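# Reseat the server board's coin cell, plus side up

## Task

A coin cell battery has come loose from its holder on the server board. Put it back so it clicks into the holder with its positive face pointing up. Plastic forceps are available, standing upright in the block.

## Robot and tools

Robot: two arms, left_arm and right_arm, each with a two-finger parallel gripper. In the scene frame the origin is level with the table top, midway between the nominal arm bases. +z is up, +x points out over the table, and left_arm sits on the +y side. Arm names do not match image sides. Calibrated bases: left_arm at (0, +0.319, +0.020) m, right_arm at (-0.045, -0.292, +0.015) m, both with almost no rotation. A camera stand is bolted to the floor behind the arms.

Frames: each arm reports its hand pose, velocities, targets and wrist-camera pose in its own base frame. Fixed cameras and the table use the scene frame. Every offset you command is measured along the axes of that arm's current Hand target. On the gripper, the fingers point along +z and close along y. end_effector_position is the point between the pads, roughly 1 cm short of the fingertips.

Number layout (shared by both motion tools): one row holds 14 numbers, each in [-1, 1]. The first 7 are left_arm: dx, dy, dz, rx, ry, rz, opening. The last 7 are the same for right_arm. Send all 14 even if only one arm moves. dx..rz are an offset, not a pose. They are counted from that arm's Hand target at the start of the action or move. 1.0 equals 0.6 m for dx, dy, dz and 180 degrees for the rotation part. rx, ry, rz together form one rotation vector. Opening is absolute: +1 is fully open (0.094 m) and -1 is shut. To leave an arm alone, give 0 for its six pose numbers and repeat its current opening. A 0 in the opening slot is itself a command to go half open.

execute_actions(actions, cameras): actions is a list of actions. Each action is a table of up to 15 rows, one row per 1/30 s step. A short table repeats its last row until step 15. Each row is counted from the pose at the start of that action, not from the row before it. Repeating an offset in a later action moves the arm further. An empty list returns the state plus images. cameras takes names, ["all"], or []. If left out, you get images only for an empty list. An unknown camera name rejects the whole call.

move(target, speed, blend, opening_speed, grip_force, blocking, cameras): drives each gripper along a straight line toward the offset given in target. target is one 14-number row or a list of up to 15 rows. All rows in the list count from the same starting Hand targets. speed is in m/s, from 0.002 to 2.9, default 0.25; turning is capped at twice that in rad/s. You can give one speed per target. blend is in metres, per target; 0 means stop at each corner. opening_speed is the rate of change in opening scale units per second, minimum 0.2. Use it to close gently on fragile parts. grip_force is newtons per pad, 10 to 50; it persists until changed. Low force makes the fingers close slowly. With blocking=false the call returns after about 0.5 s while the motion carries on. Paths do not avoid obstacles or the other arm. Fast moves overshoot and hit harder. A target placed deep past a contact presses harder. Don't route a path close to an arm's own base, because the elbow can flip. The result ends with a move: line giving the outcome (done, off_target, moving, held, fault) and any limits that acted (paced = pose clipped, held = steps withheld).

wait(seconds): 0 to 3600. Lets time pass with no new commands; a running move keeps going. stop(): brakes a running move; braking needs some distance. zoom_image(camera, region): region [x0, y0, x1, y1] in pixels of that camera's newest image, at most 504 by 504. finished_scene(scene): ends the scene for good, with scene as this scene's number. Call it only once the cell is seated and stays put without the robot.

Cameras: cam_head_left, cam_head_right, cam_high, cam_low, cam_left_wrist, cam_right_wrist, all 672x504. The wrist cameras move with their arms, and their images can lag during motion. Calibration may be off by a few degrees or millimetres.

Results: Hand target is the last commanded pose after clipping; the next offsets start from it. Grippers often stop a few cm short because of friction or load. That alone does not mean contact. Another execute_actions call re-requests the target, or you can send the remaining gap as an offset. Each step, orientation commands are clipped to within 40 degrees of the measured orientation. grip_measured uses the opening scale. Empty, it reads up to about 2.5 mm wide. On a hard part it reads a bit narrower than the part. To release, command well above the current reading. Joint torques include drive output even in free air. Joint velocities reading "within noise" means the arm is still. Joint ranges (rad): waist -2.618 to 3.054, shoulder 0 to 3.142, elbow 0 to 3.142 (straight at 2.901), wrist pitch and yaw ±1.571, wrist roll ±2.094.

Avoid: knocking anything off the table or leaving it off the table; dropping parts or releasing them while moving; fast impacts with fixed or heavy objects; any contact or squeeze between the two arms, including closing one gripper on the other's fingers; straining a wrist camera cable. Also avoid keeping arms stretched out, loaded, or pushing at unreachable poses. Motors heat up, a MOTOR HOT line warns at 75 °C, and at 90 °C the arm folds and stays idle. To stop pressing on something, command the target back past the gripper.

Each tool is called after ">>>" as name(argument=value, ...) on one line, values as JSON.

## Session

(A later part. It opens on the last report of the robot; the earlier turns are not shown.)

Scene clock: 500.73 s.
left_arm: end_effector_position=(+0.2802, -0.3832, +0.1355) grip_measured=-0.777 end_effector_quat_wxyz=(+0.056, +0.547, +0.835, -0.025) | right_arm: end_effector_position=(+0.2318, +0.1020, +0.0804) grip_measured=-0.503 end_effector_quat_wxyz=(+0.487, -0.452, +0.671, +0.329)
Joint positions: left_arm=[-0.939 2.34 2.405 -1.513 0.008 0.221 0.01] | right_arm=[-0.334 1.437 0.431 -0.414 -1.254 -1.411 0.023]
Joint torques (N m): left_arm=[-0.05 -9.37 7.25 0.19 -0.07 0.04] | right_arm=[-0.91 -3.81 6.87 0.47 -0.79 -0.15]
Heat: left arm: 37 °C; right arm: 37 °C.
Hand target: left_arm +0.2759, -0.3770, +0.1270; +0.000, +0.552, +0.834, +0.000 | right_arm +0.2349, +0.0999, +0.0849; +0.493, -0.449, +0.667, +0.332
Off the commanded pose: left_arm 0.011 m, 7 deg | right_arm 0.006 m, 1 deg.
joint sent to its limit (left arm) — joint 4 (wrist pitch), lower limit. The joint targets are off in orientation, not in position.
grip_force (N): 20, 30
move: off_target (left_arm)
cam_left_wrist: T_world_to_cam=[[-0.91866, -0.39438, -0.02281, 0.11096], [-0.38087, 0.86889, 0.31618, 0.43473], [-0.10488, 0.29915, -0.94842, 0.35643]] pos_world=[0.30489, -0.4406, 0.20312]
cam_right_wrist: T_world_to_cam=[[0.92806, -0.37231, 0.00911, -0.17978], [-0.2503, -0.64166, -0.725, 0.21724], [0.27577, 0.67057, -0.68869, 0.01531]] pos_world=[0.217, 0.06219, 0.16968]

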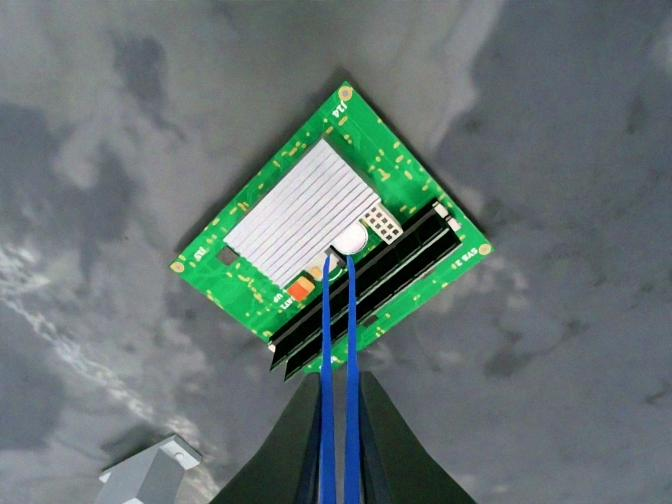

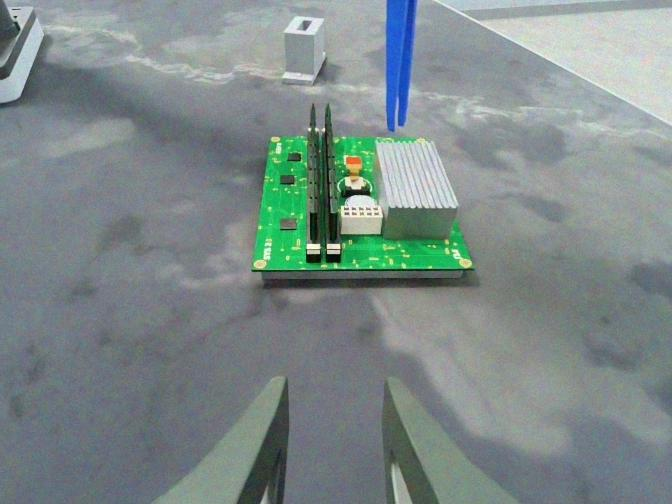

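>>> move(target=[0.0133,-0.0088,0.055,0,0,0,-0.70,0,0,0,0,0,0,-0.5], speed=0.12, opening_speed=0.5, cameras=["cam_left_wrist","cam_right_wrist"])

>>> zoom_image(camera="cam_left_wrist", region=[240, 180, 440, 340])

>>> zoom_image(camera="cam_right_wrist", region=[280, 60, 480, 260])

Scene clock: 515.13 s.
left_arm: end_effector_position=(+0.2716, -0.3736, +0.1087) grip_measured=-0.701 end_effector_quat_wxyz=(+0.019, +0.549, +0.835, -0.010) | right_arm: end_effector_position=(+0.2318, +0.1020, +0.0804) grip_measured=-0.503 end_effector_quat_wxyz=(+0.487, -0.452, +0.671, +0.329)
Joint positions: left_arm=[-0.942 2.344 2.31 -1.494 0.006 0.222 0.014] | right_arm=[-0.334 1.437 0.431 -0.414 -1.254 -1.411 0.023]
Joint torques (N m): left_arm=[-0.47 -9.58 4.56 0.44 -0.06 0] | right_arm=[-0.91 -3.79 6.89 0.47 -0.79 -0.15]
Heat: left arm: 38 °C; right arm: 38 °C.
Hand target: left_arm +0.2679, -0.3718, +0.0939; +0.000, +0.552, +0.834, +0.000 | right_arm +0.2349, +0.0999, +0.0849; +0.493, -0.449, +0.667, +0.332
Off the commanded pose: left_arm 0.015 m, 3 deg | right_arm 0.006 m, 1 deg.
grip_force (N): 20, 30
move: off_target (left_arm)
cam_left_wrist: T_world_to_cam=[[-0.92076, -0.39009, -0.00621, 0.1065], [-0.36144, 0.84693, 0.38997, 0.41004], [-0.14686, 0.36131, -0.92081, 0.35877]] pos_world=[0.29896, -0.43536, 0.17111]
cam_right_wrist: T_world_to_cam=[[0.92806, -0.37231, 0.00911, -0.17978], [-0.2503, -0.64166, -0.725, 0.21724], [0.27577, 0.67057, -0.68869, 0.01531]] pos_world=[0.217, 0.06219, 0.16968]

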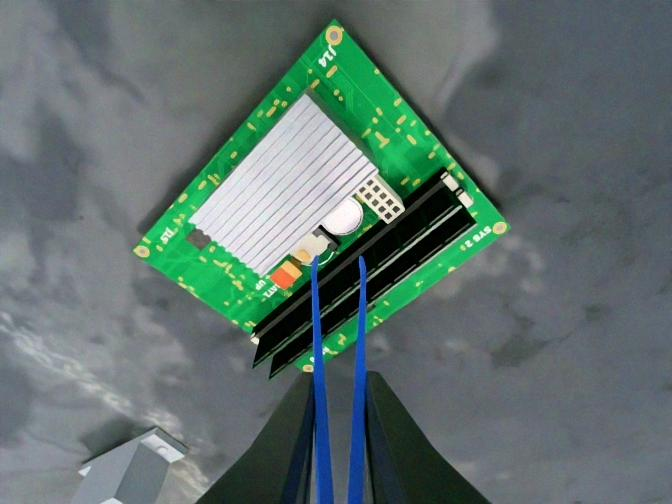

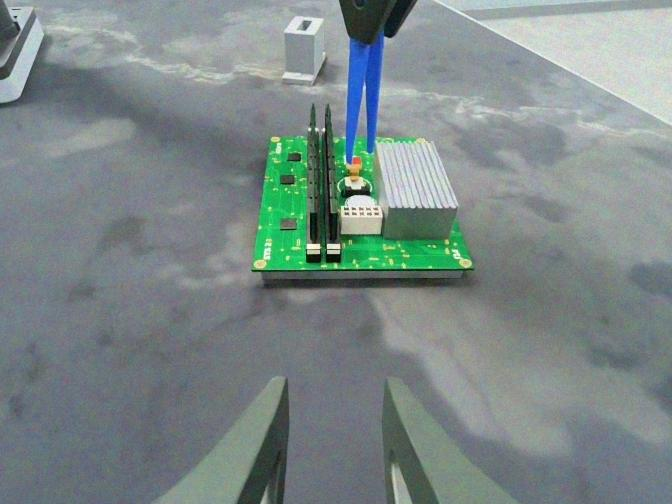

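Scaled by 2.520 from the camera's image (finer frame: 960x720).

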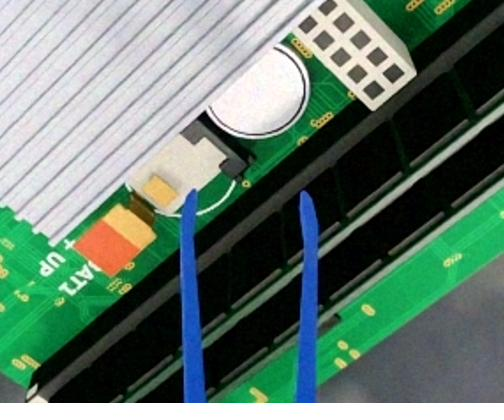

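Scaled by 2.520 from the camera's image (finer frame: 960x720).

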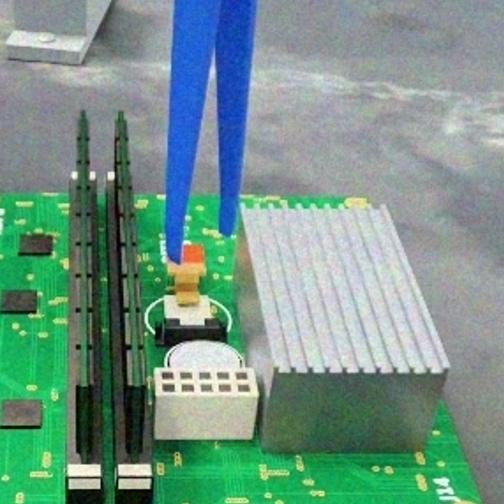

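>>> move(target=[-0.0128,-0.0028,0,0,0,0,-0.66,0,0,0,0,0,0,-0.5], speed=0.12, opening_speed=0.5, cameras=["cam_left_wrist","cam_right_wrist"])

>>> zoom_image(camera="cam_left_wrist", region=[240, 180, 440, 340])

>>> zoom_image(camera="cam_right_wrist", region=[280, 60, 480, 260])

Scene clock: 522.30 s.
left_arm: end_effector_position=(+0.2723, -0.3808, +0.1020) grip_measured=-0.662 end_effector_quat_wxyz=(+0.016, +0.553, +0.833, -0.009) | right_arm: end_effector_position=(+0.2318, +0.1020, +0.0804) grip_measured=-0.503 end_effector_quat_wxyz=(+0.487, -0.452, +0.671, +0.329)
Joint positions: left_arm=[-0.95 2.388 2.361 -1.507 0.006 0.221 0.016] | right_arm=[-0.334 1.437 0.431 -0.414 -1.254 -1.411 0.023]
Joint torques (N m): left_arm=[-0.62 -9.61 7.31 0.28 -0.02 -0.09] | right_arm=[-0.91 -3.84 6.87 0.47 -0.79 -0.16]
Heat: left arm: 38 °C; right arm: 38 °C.
Hand target: left_arm +0.2693, -0.3795, +0.0940; +0.000, +0.552, +0.834, +0.000 | right_arm +0.2349, +0.0999, +0.0849; +0.493, -0.449, +0.667, +0.332
Off the commanded pose: left_arm 0.009 m, 2 deg | right_arm 0.006 m, 1 deg.
grip_force (N): 20, 30
move: done
cam_left_wrist: T_world_to_cam=[[-0.92358, -0.38336, -0.00514, 0.10745], [-0.35399, 0.84752, 0.39548, 0.41665], [-0.14726, 0.36708, -0.91846, 0.3574]] pos_world=[0.29936, -0.44312, 0.16403]
cam_right_wrist: T_world_to_cam=[[0.92806, -0.37231, 0.00911, -0.17978], [-0.2503, -0.64166, -0.725, 0.21724], [0.27577, 0.67057, -0.68869, 0.01531]] pos_world=[0.217, 0.06219, 0.16968]

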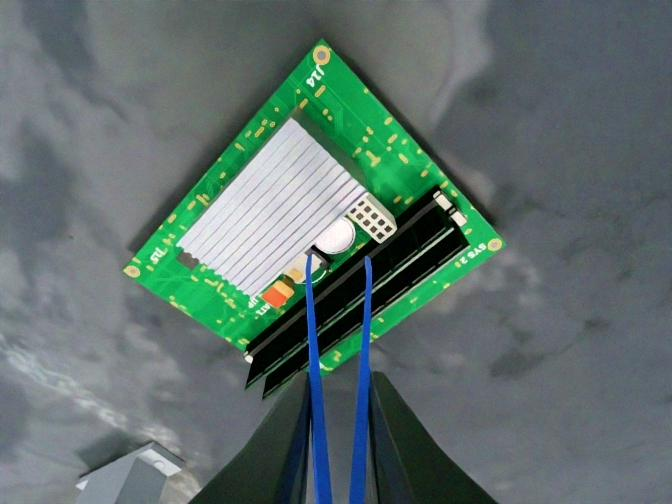

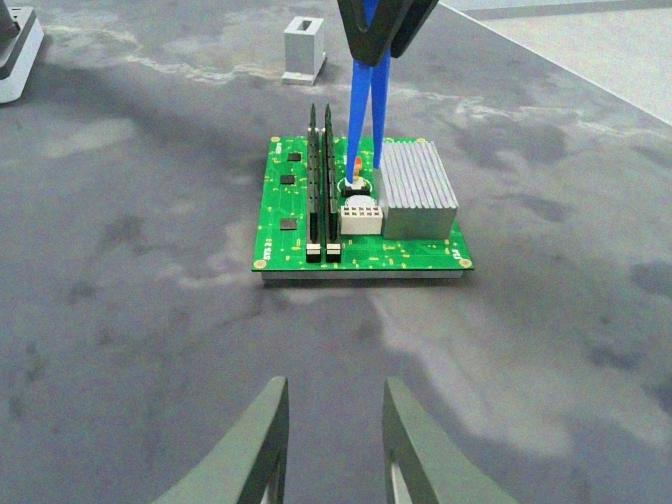

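Scaled by 2.520 from the camera's image (finer frame: 960x720).

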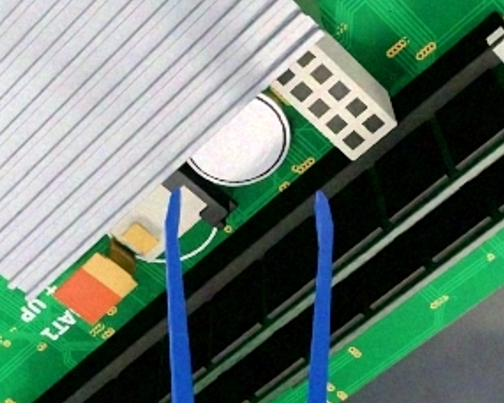

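Scaled by 2.520 from the camera's image (finer frame: 960x720).

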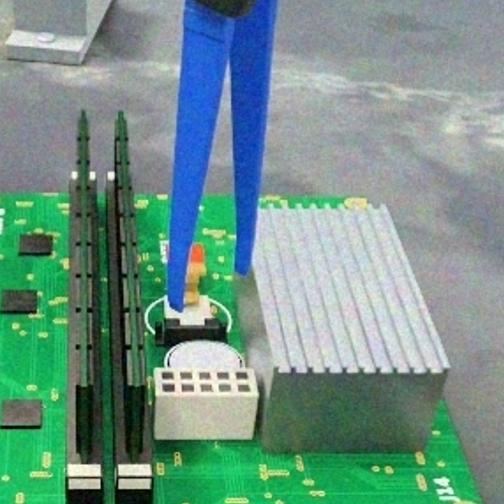

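>>> move(target=[0,0.0018,0.0217,0,0,0,-0.66,0,0,0,0,0,0,-0.5], speed=0.06, cameras=["cam_left_wrist","cam_right_wrist"])

>>> zoom_image(camera="cam_left_wrist", region=[260, 180, 420, 310])

>>> zoom_image(camera="cam_right_wrist", region=[300, 100, 460, 260])

Scene clock: 529.07 s.
left_arm: end_effector_position=(+0.2733, -0.3822, +0.0927) grip_measured=-0.662 end_effector_quat_wxyz=(+0.016, +0.553, +0.833, -0.009) | right_arm: end_effector_position=(+0.2318, +0.1020, +0.0804) grip_measured=-0.503 end_effector_quat_wxyz=(+0.487, -0.452, +0.671, +0.329)
Joint positions: left_arm=[-0.95 2.388 2.323 -1.469 0.006 0.221 0.016] | right_arm=[-0.334 1.437 0.431 -0.414 -1.254 -1.411 0.023]
Joint torques (N m): left_arm=[-0.29 -10.58 4.64 0.46 -0.08 0.01] | right_arm=[-0.94 -3.79 6.89 0.47 -0.79 -0.16]
Heat: left arm: 38 °C; right arm: 38 °C.
Hand target: left_arm +0.2703, -0.3791, +0.0810; +0.000, +0.552, +0.834, +0.000 | right_arm +0.2349, +0.0999, +0.0849; +0.493, -0.449, +0.667, +0.332
Off the commanded pose: left_arm 0.012 m, 2 deg | right_arm 0.006 m, 1 deg.
grip_force (N): 20, 30
move: off_target (left_arm)
cam_left_wrist: T_world_to_cam=[[-0.92359, -0.38334, -0.00506, 0.10788], [-0.35389, 0.8474, 0.39582, 0.42181], [-0.14745, 0.36737, -0.91831, 0.3496]] pos_world=[0.30046, -0.44452, 0.15463]
cam_right_wrist: T_world_to_cam=[[0.92806, -0.37231, 0.00911, -0.17978], [-0.2503, -0.64166, -0.725, 0.21724], [0.27577, 0.67057, -0.68869, 0.01531]] pos_world=[0.217, 0.06219, 0.16968]

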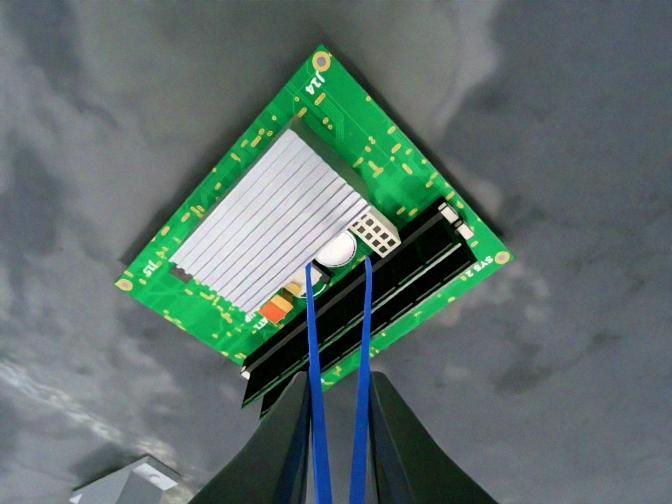

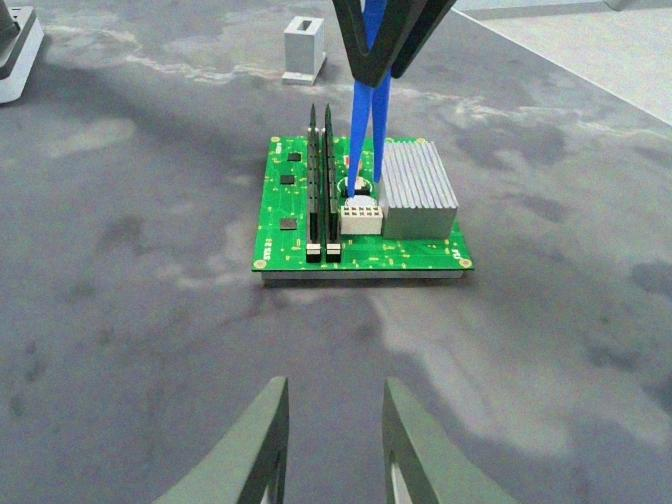

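Scaled by 3.150 from the camera's image (finer frame: 960x720).

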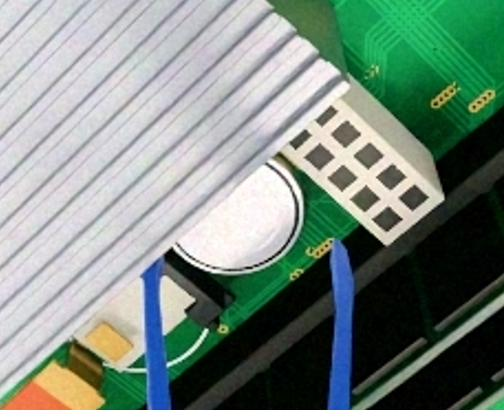

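Scaled by 3.150 from the camera's image (finer frame: 960x720).

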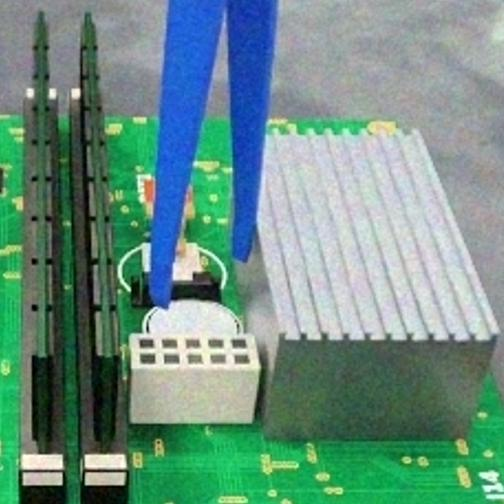

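>>> move(target=[0.0043,0.0028,0.0167,0,0,0,-0.66,0,0,0,0,0,0,-0.5], speed=0.05, cameras=["cam_left_wrist","cam_right_wrist"])

>>> zoom_image(camera="cam_left_wrist", region=[280, 200, 400, 300])

>>> zoom_image(camera="cam_right_wrist", region=[310, 140, 430, 250])

Scene clock: 565.60 s.
left_arm: end_effector_position=(+0.2719, -0.3802, +0.0743) grip_measured=-0.662 end_effector_quat_wxyz=(+0.007, +0.553, +0.833, -0.006) | right_arm: end_effector_position=(+0.2318, +0.1020, +0.0804) grip_measured=-0.503 end_effector_quat_wxyz=(+0.487, -0.452, +0.671, +0.329)
Joint positions: left_arm=[-0.95 2.388 2.25 -1.416 0.006 0.221 0.016] | right_arm=[-0.334 1.437 0.431 -0.414 -1.254 -1.411 0.023]
Joint torques (N m): left_arm=[0.03 -12.44 4.48 0.48 -0.06 0.01] | right_arm=[-0.92 -3.81 6.86 0.47 -0.79 -0.16]
Heat: left arm: 36 °C; right arm: 38 °C.
Hand target: left_arm +0.2708, -0.3760, +0.0709; +0.000, +0.552, +0.834, +0.000 | right_arm +0.2349, +0.0999, +0.0849; +0.493, -0.449, +0.667, +0.332
Off the commanded pose: left_arm 0.005 m, 1 deg | right_arm 0.006 m, 1 deg.
grip_force (N): 20, 30
move: done
cam_left_wrist: T_world_to_cam=[[-0.92363, -0.38327, -0.00064, 0.10691], [-0.34921, 0.84086, 0.41354, 0.42183], [-0.15796, 0.38218, -0.91049, 0.33966]] pos_world=[0.2997, -0.44354, 0.13489]
cam_right_wrist: T_world_to_cam=[[0.92806, -0.37231, 0.00911, -0.17978], [-0.2503, -0.64166, -0.725, 0.21724], [0.27577, 0.67057, -0.68869, 0.01531]] pos_world=[0.217, 0.06219, 0.16968]

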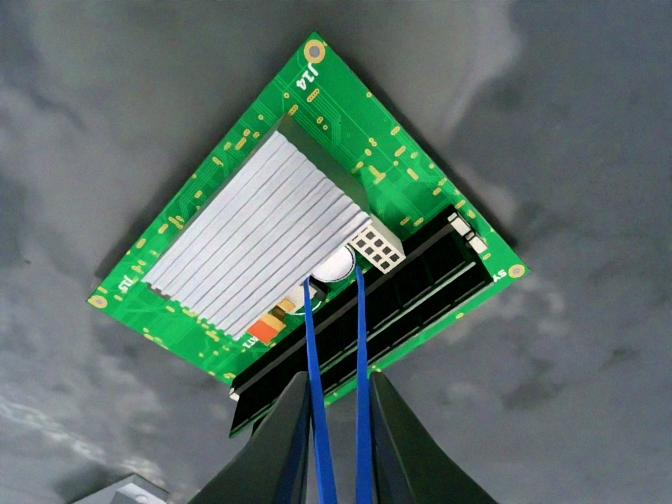

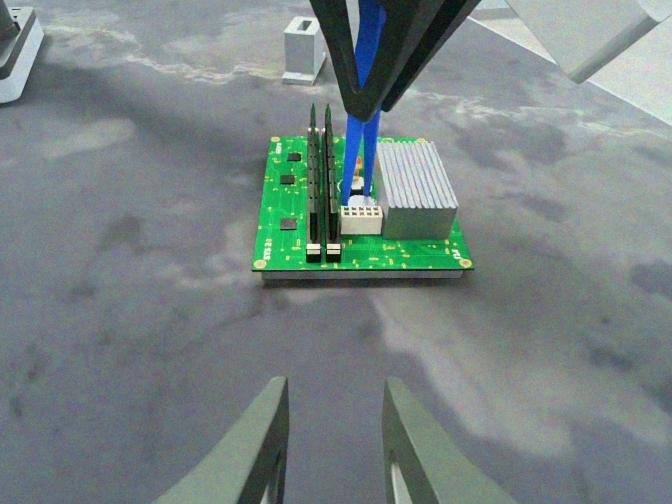

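Scaled by 4.200 from the camera's image (finer frame: 960x720).

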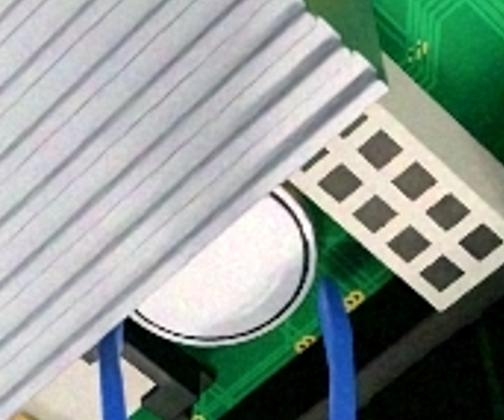

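Scaled by 4.200 from the camera's image (finer frame: 960x720).

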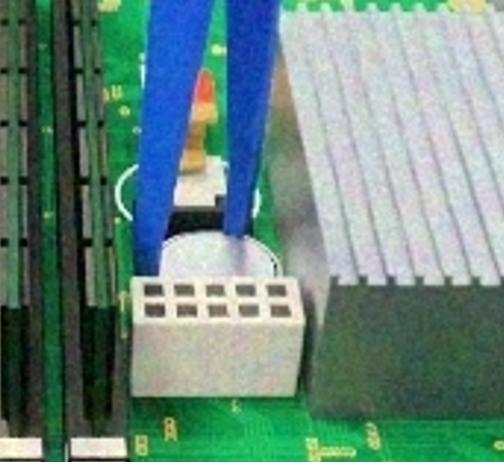

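>>> move(target=[0,0,-0.02,0,0,0,-0.66,0,0,0,0,0,0,-0.5], speed=0.08, cameras=["cam_left_wrist","cam_right_wrist"])

>>> zoom_image(camera="cam_left_wrist", region=[280, 200, 400, 300])

>>> zoom_image(camera="cam_right_wrist", region=[310, 140, 430, 250])

Scene clock: 580.43 s.
left_arm: end_effector_position=(+0.2706, -0.3784, +0.0793) grip_measured=-0.662 end_effector_quat_wxyz=(+0.004, +0.553, +0.833, -0.004) | right_arm: end_effector_position=(+0.2318, +0.1020, +0.0804) grip_measured=-0.503 end_effector_quat_wxyz=(+0.487, -0.452, +0.671, +0.329)
Joint positions: left_arm=[-0.95 2.388 2.27 -1.443 0.006 0.221 0.016] | right_arm=[-0.334 1.437 0.431 -0.414 -1.254 -1.411 0.023]
Joint torques (N m): left_arm=[0.21 -11.96 7.39 0.24 -0.01 0.02] | right_arm=[-0.91 -3.82 6.87 0.47 -0.79 -0.15]
Heat: left arm: 36 °C; right arm: 38 °C.
Hand target: left_arm +0.2709, -0.3760, +0.0830; +0.000, +0.552, +0.834, +0.000 | right_arm +0.2349, +0.0999, +0.0849; +0.493, -0.449, +0.667, +0.332
Off the commanded pose: left_arm 0.004 m, 1 deg | right_arm 0.006 m, 1 deg.
grip_force (N): 20, 30
move: done
cam_left_wrist: T_world_to_cam=[[-0.92363, -0.38328, 0.00089, 0.1063], [-0.34762, 0.83866, 0.41929, 0.41612], [-0.16145, 0.38696, -0.90785, 0.34595]] pos_world=[0.29868, -0.44211, 0.1395]
cam_right_wrist: T_world_to_cam=[[0.92806, -0.37231, 0.00911, -0.17978], [-0.2503, -0.64166, -0.725, 0.21724], [0.27577, 0.67057, -0.68869, 0.01531]] pos_world=[0.217, 0.06219, 0.16968]

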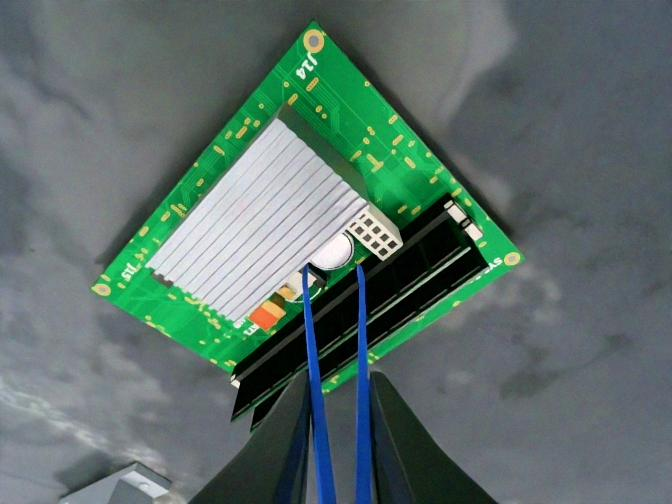

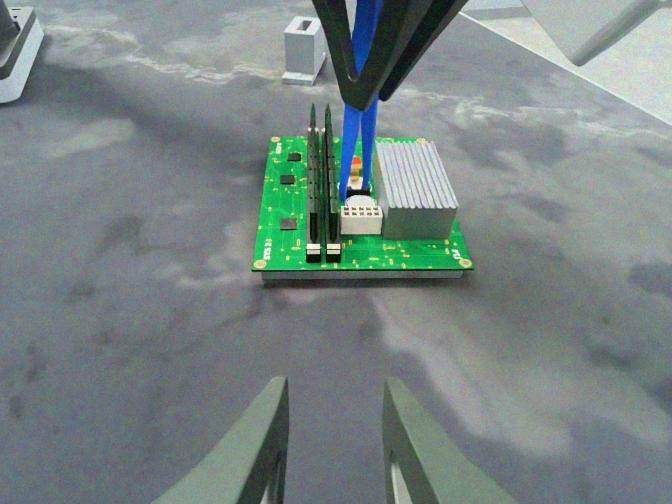

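Scaled by 4.200 from the camera's image (finer frame: 960x720).

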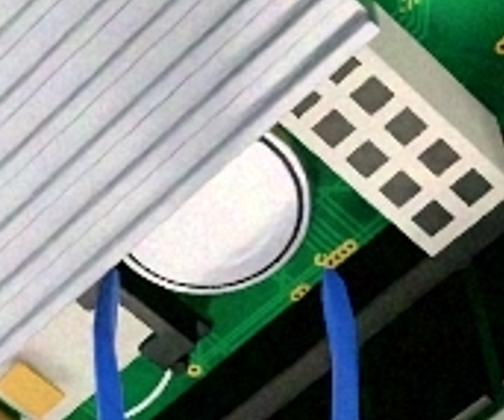

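Scaled by 4.200 from the camera's image (finer frame: 960x720).

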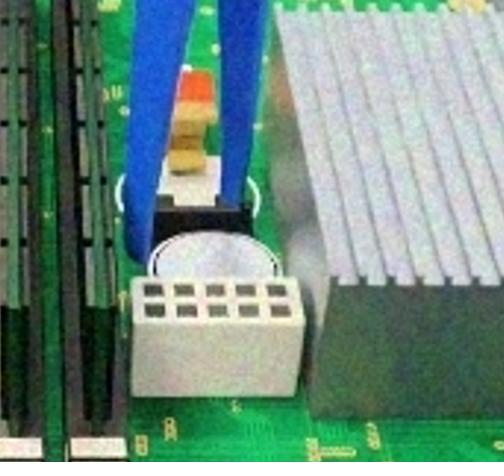

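>>> move(target=[[-0.0055,0.002,0,0,0,0,-0.645,0,0,0,0,0,0,-0.5],[-0.0055,0.002,0.0217,0,0,0,-0.645,0,0,0,0,0,0,-0.5]], speed=0.05, cameras=["cam_left_wrist","cam_right_wrist"])

>>> zoom_image(camera="cam_left_wrist", region=[280, 200, 400, 300])

>>> zoom_image(camera="cam_right_wrist", region=[310, 140, 430, 250])

Scene clock: 597.10 s.
left_arm: end_effector_position=(+0.2741, -0.3834, +0.0816) grip_measured=-0.647 end_effector_quat_wxyz=(+0.016, +0.553, +0.833, -0.009) | right_arm: end_effector_position=(+0.2318, +0.1020, +0.0804) grip_measured=-0.503 end_effector_quat_wxyz=(+0.487, -0.452, +0.671, +0.329)
Joint positions: left_arm=[-0.95 2.388 2.279 -1.426 0.006 0.221 0.017] | right_arm=[-0.334 1.437 0.431 -0.414 -1.254 -1.411 0.023]
Joint torques (N m): left_arm=[0.08 -10.56 4.4 0.43 -0.08 0.02] | right_arm=[-0.91 -3.82 6.87 0.47 -0.79 -0.16]
Heat: left arm: 37 °C; right arm: 39 °C.
Hand target: left_arm +0.2732, -0.3786, +0.0699; +0.000, +0.552, +0.834, +0.000 | right_arm +0.2349, +0.0999, +0.0849; +0.493, -0.449, +0.667, +0.332
Off the commanded pose: left_arm 0.013 m, 2 deg | right_arm 0.006 m, 1 deg.
grip_force (N): 20, 30
move: off_target (left_arm)
cam_left_wrist: T_world_to_cam=[[-0.9236, -0.38333, -0.0049, 0.10814], [-0.35371, 0.84715, 0.39653, 0.42735], [-0.14785, 0.36796, -0.91801, 0.34036]] pos_world=[0.30136, -0.44582, 0.14353]
cam_right_wrist: T_world_to_cam=[[0.92806, -0.37231, 0.00911, -0.17978], [-0.2503, -0.64166, -0.725, 0.21724], [0.27577, 0.67057, -0.68869, 0.01531]] pos_world=[0.217, 0.06219, 0.16968]

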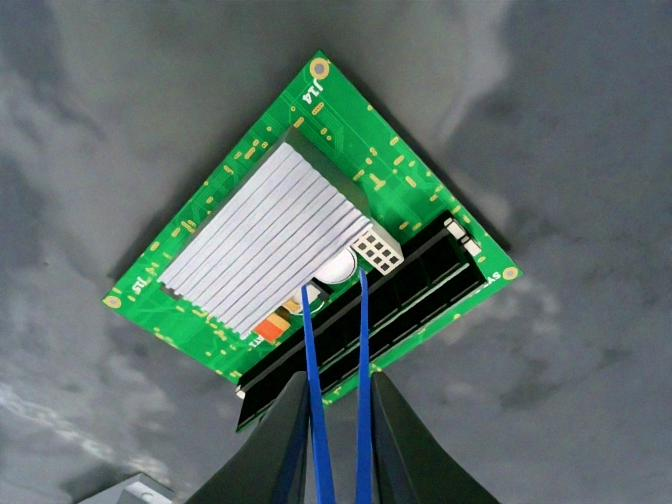

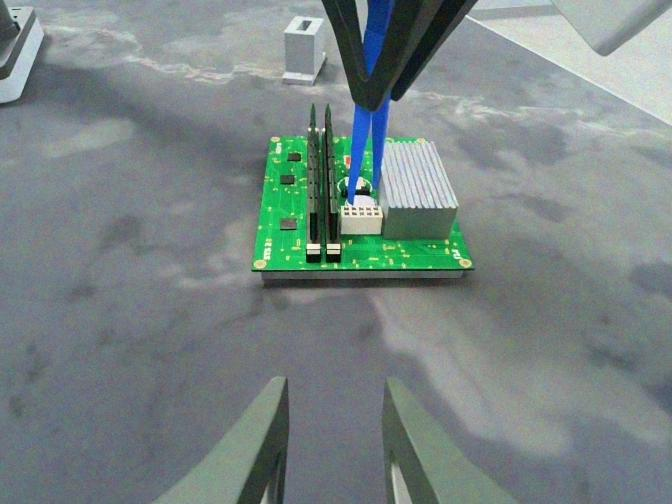

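Scaled by 4.200 from the camera's image (finer frame: 960x720).

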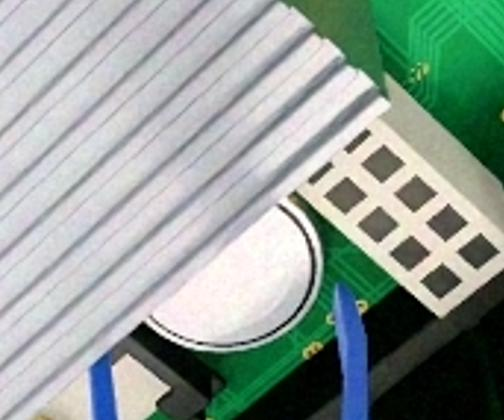

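Scaled by 4.200 from the camera's image (finer frame: 960x720).

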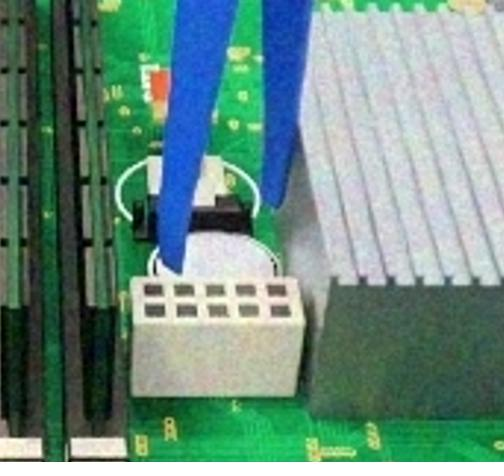

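>>> move(target=[0,0,0.002,0,0,0,-0.645,0,0,0,0,0,0,-0.5], speed=0.05, cameras=["cam_left_wrist","cam_right_wrist"])

>>> zoom_image(camera="cam_left_wrist", region=[280, 200, 400, 300])

>>> zoom_image(camera="cam_right_wrist", region=[310, 140, 430, 250])

Scene clock: 606.87 s.
left_arm: end_effector_position=(+0.2748, -0.3843, +0.0817) grip_measured=-0.647 end_effector_quat_wxyz=(+0.018, +0.553, +0.833, -0.010) | right_arm: end_effector_position=(+0.2318, +0.1020, +0.0804) grip_measured=-0.503 end_effector_quat_wxyz=(+0.487, -0.452, +0.671, +0.329)
Joint positions: left_arm=[-0.95 2.388 2.279 -1.421 0.006 0.221 0.017] | right_arm=[-0.334 1.437 0.431 -0.414 -1.254 -1.411 0.023]
Joint torques (N m): left_arm=[0.13 -10.5 4.11 0.5 -0.08 0] | right_arm=[-0.92 -3.79 6.87 0.47 -0.79 -0.16]
Heat: left arm: 36 °C; right arm: 39 °C.
Hand target: left_arm +0.2732, -0.3786, +0.0687; +0.000, +0.552, +0.834, +0.000 | right_arm +0.2349, +0.0999, +0.0849; +0.493, -0.449, +0.667, +0.332
Off the commanded pose: left_arm 0.014 m, 2 deg | right_arm 0.006 m, 1 deg.
grip_force (N): 20, 30
move: off_target (left_arm)
cam_left_wrist: T_world_to_cam=[[-0.92358, -0.38336, -0.006, 0.10852], [-0.35478, 0.8486, 0.39245, 0.42946], [-0.14536, 0.36458, -0.91975, 0.33902]] pos_world=[0.30187, -0.44644, 0.14392]
cam_right_wrist: T_world_to_cam=[[0.92806, -0.37231, 0.00911, -0.17978], [-0.2503, -0.64166, -0.725, 0.21724], [0.27577, 0.67057, -0.68869, 0.01531]] pos_world=[0.217, 0.06219, 0.16968]

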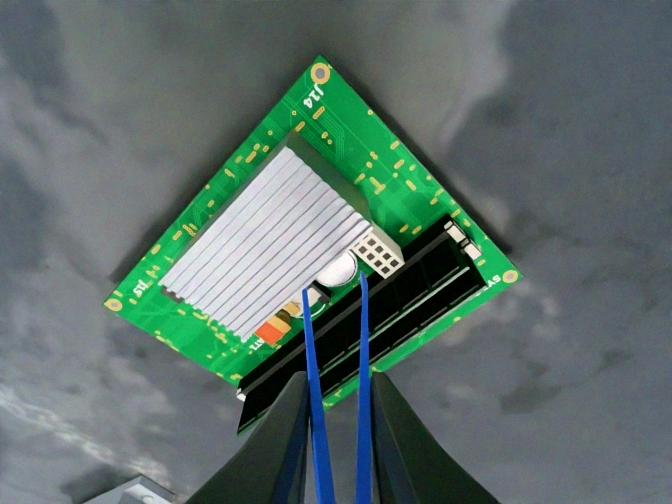

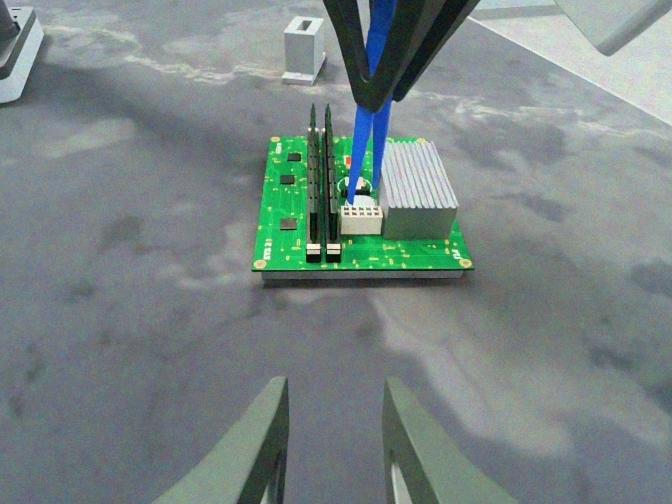

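Scaled by 4.200 from the camera's image (finer frame: 960x720).

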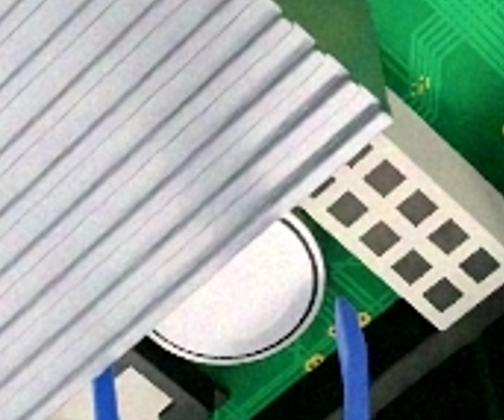

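Scaled by 4.200 from the camera's image (finer frame: 960x720).

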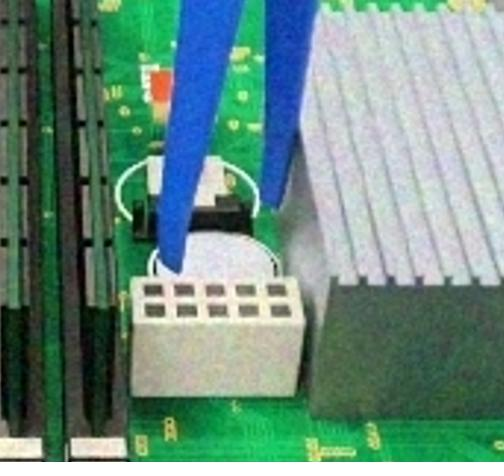

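>>> move(target=[[0,0,-0.03,0,0,0,-0.645,0,0,0,0,0,0,-0.5],[0.003,-0.0005,-0.03,0,0,0,-0.645,0,0,0,0,0,0,-0.5],[0.003,-0.0005,-0.008,0,0,0,-0.645,0,0,0,0,0,0,-0.5]], speed=0.06, cameras=["cam_left_wrist","cam_right_wrist"])

>>> zoom_image(camera="cam_left_wrist", region=[280, 200, 400, 300])

>>> zoom_image(camera="cam_right_wrist", region=[310, 140, 430, 250])

Scene clock: 618.70 s.
left_arm: end_effector_position=(+0.2730, -0.3819, +0.0814) grip_measured=-0.647 end_effector_quat_wxyz=(+0.012, +0.553, +0.833, -0.008) | right_arm: end_effector_position=(+0.2318, +0.1020, +0.0804) grip_measured=-0.503 end_effector_quat_wxyz=(+0.487, -0.452, +0.671, +0.329)
Joint positions: left_arm=[-0.95 2.388 2.278 -1.433 0.006 0.221 0.017] | right_arm=[-0.334 1.437 0.431 -0.414 -1.254 -1.411 0.023]
Joint torques (N m): left_arm=[-0.06 -11.37 4.48 0.42 -0.06 0.04] | right_arm=[-0.91 -3.81 6.87 0.46 -0.79 -0.16]
Heat: left arm: 36 °C; right arm: 39 °C.
Hand target: left_arm +0.2723, -0.3771, +0.0735; +0.000, +0.552, +0.834, +0.000 | right_arm +0.2349, +0.0999, +0.0849; +0.493, -0.449, +0.667, +0.332
Off the commanded pose: left_arm 0.009 m, 2 deg | right_arm 0.006 m, 1 deg.
grip_force (N): 20, 30
move: done
cam_left_wrist: T_world_to_cam=[[-0.92362, -0.3833, -0.00315, 0.10762], [-0.35191, 0.84466, 0.40337, 0.4237], [-0.15195, 0.37367, -0.91503, 0.34242]] pos_world=[0.30053, -0.44459, 0.14275]
cam_right_wrist: T_world_to_cam=[[0.92806, -0.37231, 0.00911, -0.17978], [-0.2503, -0.64166, -0.725, 0.21724], [0.27577, 0.67057, -0.68869, 0.01531]] pos_world=[0.217, 0.06219, 0.16968]

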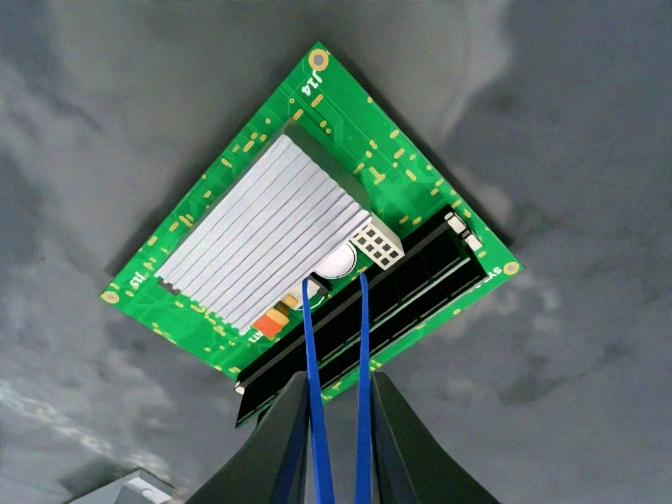

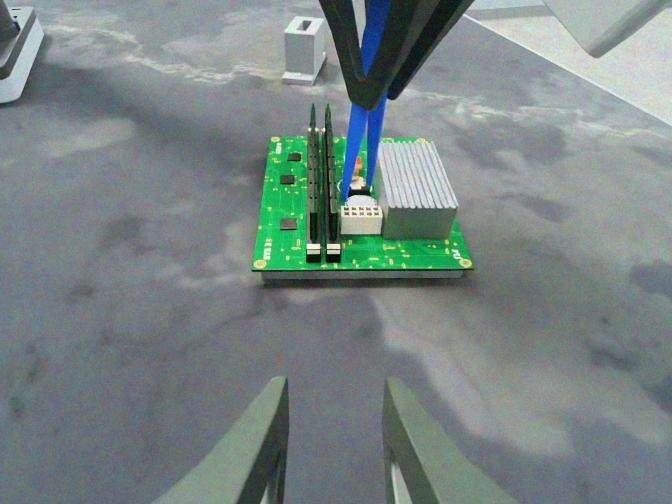

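Scaled by 4.200 from the camera's image (finer frame: 960x720).

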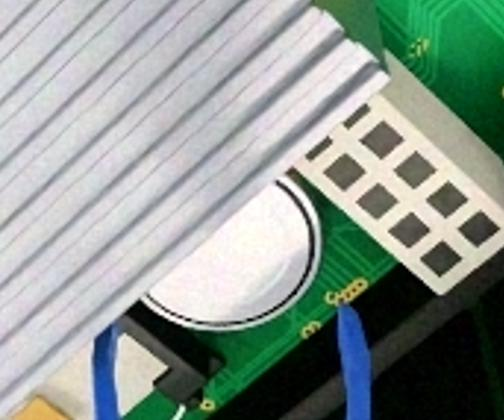

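Scaled by 4.200 from the camera's image (finer frame: 960x720).

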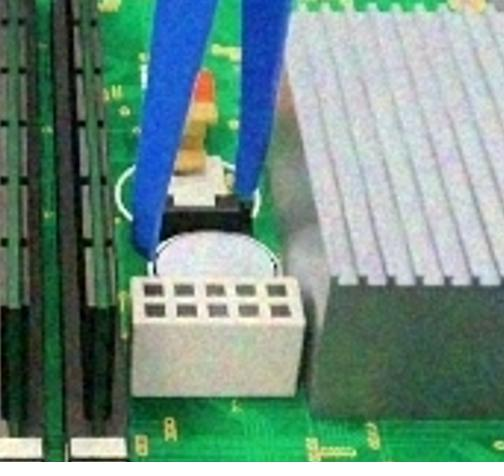

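>>> move(target=[-0.0065,0.0012,0.007,0,0,0,-0.645,0,0,0,0,0,0,-0.5], speed=0.05, cameras=["cam_left_wrist","cam_right_wrist"])

>>> zoom_image(camera="cam_left_wrist", region=[280, 200, 400, 300])

>>> zoom_image(camera="cam_right_wrist", region=[310, 140, 430, 250])

Scene clock: 627.10 s.
left_arm: end_effector_position=(+0.2733, -0.3822, +0.0814) grip_measured=-0.647 end_effector_quat_wxyz=(+0.013, +0.553, +0.833, -0.008) | right_arm: end_effector_position=(+0.2318, +0.1020, +0.0804) grip_measured=-0.503 end_effector_quat_wxyz=(+0.487, -0.452, +0.671, +0.329)
Joint positions: left_arm=[-0.95 2.388 2.278 -1.431 0.006 0.221 0.017] | right_arm=[-0.334 1.437 0.431 -0.414 -1.254 -1.411 0.023]
Joint torques (N m): left_arm=[0.18 -9.61 5.89 0.41 -0.08 0.08] | right_arm=[-0.92 -3.81 6.89 0.47 -0.79 -0.16]
Heat: left arm: 36 °C; right arm: 39 °C.
Hand target: left_arm +0.2745, -0.3804, +0.0693; +0.000, +0.552, +0.834, +0.000 | right_arm +0.2349, +0.0999, +0.0849; +0.493, -0.449, +0.667, +0.332
Off the commanded pose: left_arm 0.012 m, 2 deg | right_arm 0.006 m, 1 deg.
grip_force (N): 20, 30
move: off_target (left_arm)
cam_left_wrist: T_world_to_cam=[[-0.92361, -0.38332, -0.00356, 0.10765], [-0.35232, 0.84518, 0.40193, 0.42448], [-0.15106, 0.37248, -0.91566, 0.34202]] pos_world=[0.30064, -0.44489, 0.14295]
cam_right_wrist: T_world_to_cam=[[0.92806, -0.37231, 0.00911, -0.17978], [-0.2503, -0.64166, -0.725, 0.21724], [0.27577, 0.67057, -0.68869, 0.01531]] pos_world=[0.217, 0.06219, 0.16968]

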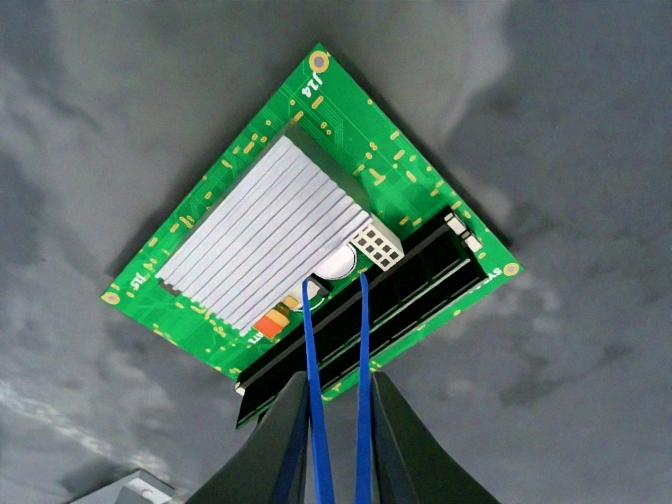

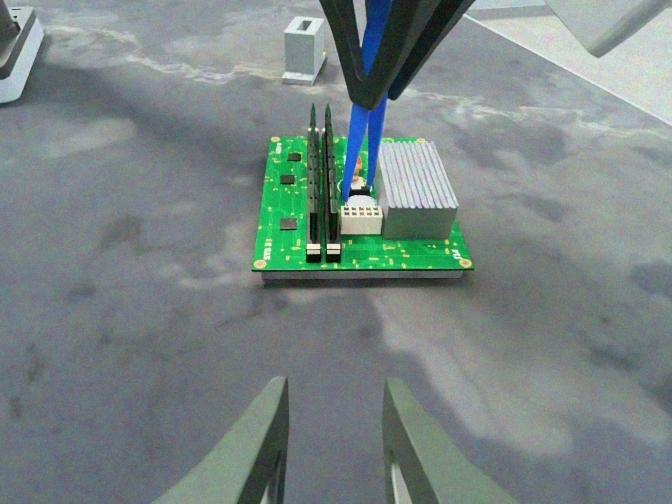

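Scaled by 4.200 from the camera's image (finer frame: 960x720).

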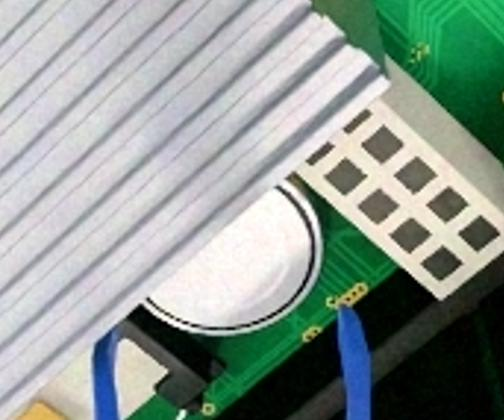

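Scaled by 4.200 from the camera's image (finer frame: 960x720).

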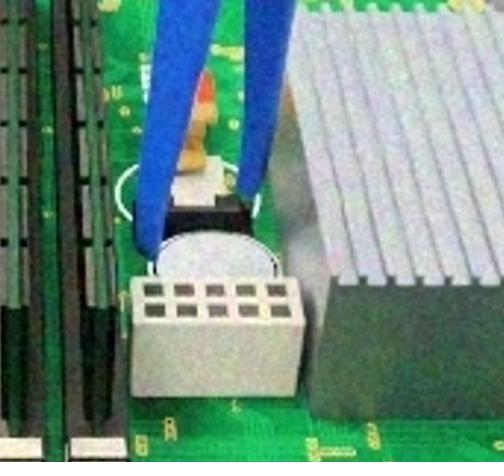

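>>> move(target=[0.001,0.0005,0.0083,0,0,0,-0.645,0,0,0,0,0,0,-0.5], speed=0.05, cameras=["cam_left_wrist","cam_right_wrist"])

>>> zoom_image(camera="cam_left_wrist", region=[280, 200, 400, 300])

>>> zoom_image(camera="cam_right_wrist", region=[310, 140, 430, 250])

Scene clock: 637.17 s.
left_arm: end_effector_position=(+0.2753, -0.3850, +0.0793) grip_measured=-0.647 end_effector_quat_wxyz=(+0.019, +0.553, +0.833, -0.010) | right_arm: end_effector_position=(+0.2318, +0.1020, +0.0804) grip_measured=-0.503 end_effector_quat_wxyz=(+0.487, -0.452, +0.671, +0.329)
Joint positions: left_arm=[-0.95 2.388 2.269 -1.409 0.006 0.221 0.017] | right_arm=[-0.334 1.437 0.431 -0.414 -1.254 -1.411 0.023]
Joint torques (N m): left_arm=[0.23 -10.18 4.49 0.45 -0.07 0.02] | right_arm=[-0.91 -3.79 6.89 0.47 -0.79 -0.15]
Heat: left arm: 36 °C; right arm: 39 °C.
Hand target: left_arm +0.2745, -0.3797, +0.0644; +0.000, +0.552, +0.834, +0.000 | right_arm +0.2349, +0.0999, +0.0849; +0.493, -0.449, +0.667, +0.332
Off the commanded pose: left_arm 0.016 m, 2 deg | right_arm 0.006 m, 1 deg.
grip_force (N): 20, 30
move: off_target (left_arm)
cam_left_wrist: T_world_to_cam=[[-0.92357, -0.38338, -0.00646, 0.1087], [-0.35531, 0.84935, 0.39032, 0.43179], [-0.14416, 0.36279, -0.92066, 0.33623]] pos_world=[0.30228, -0.44705, 0.14172]
cam_right_wrist: T_world_to_cam=[[0.92806, -0.37231, 0.00911, -0.17978], [-0.2503, -0.64166, -0.725, 0.21724], [0.27577, 0.67057, -0.68869, 0.01531]] pos_world=[0.217, 0.06219, 0.16968]

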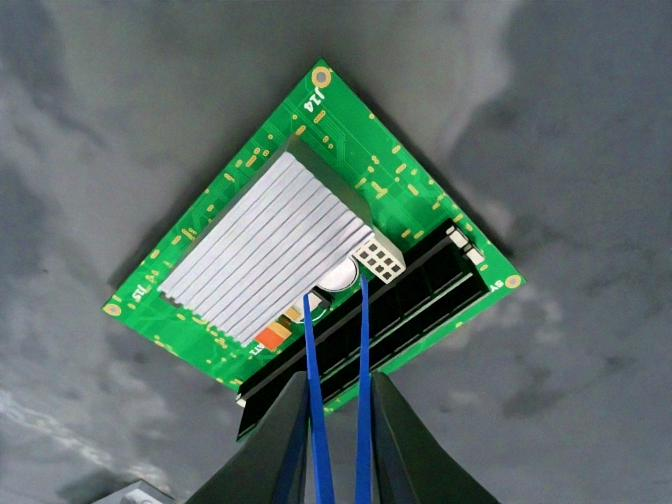

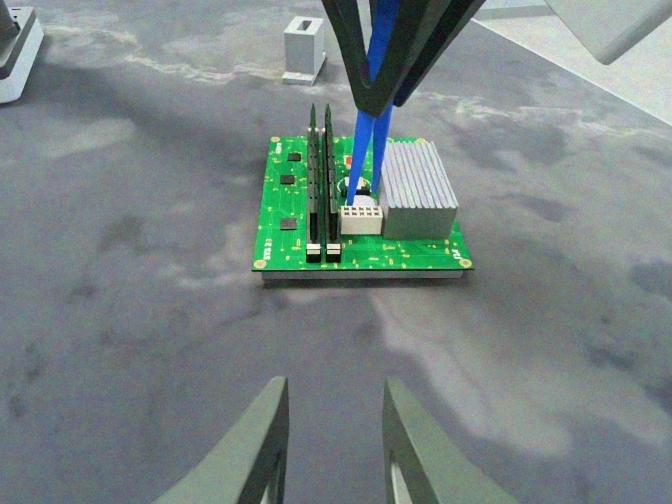

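Scaled by 4.200 from the camera's image (finer frame: 960x720).

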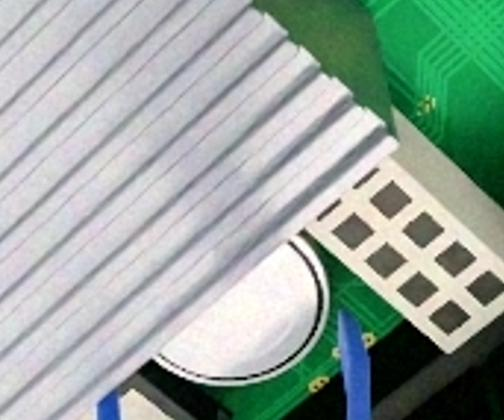

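Scaled by 4.200 from the camera's image (finer frame: 960x720).

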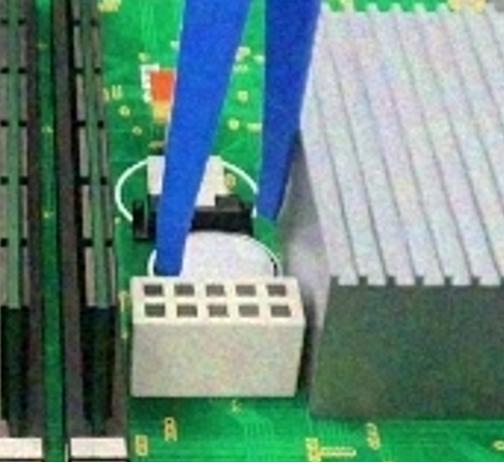

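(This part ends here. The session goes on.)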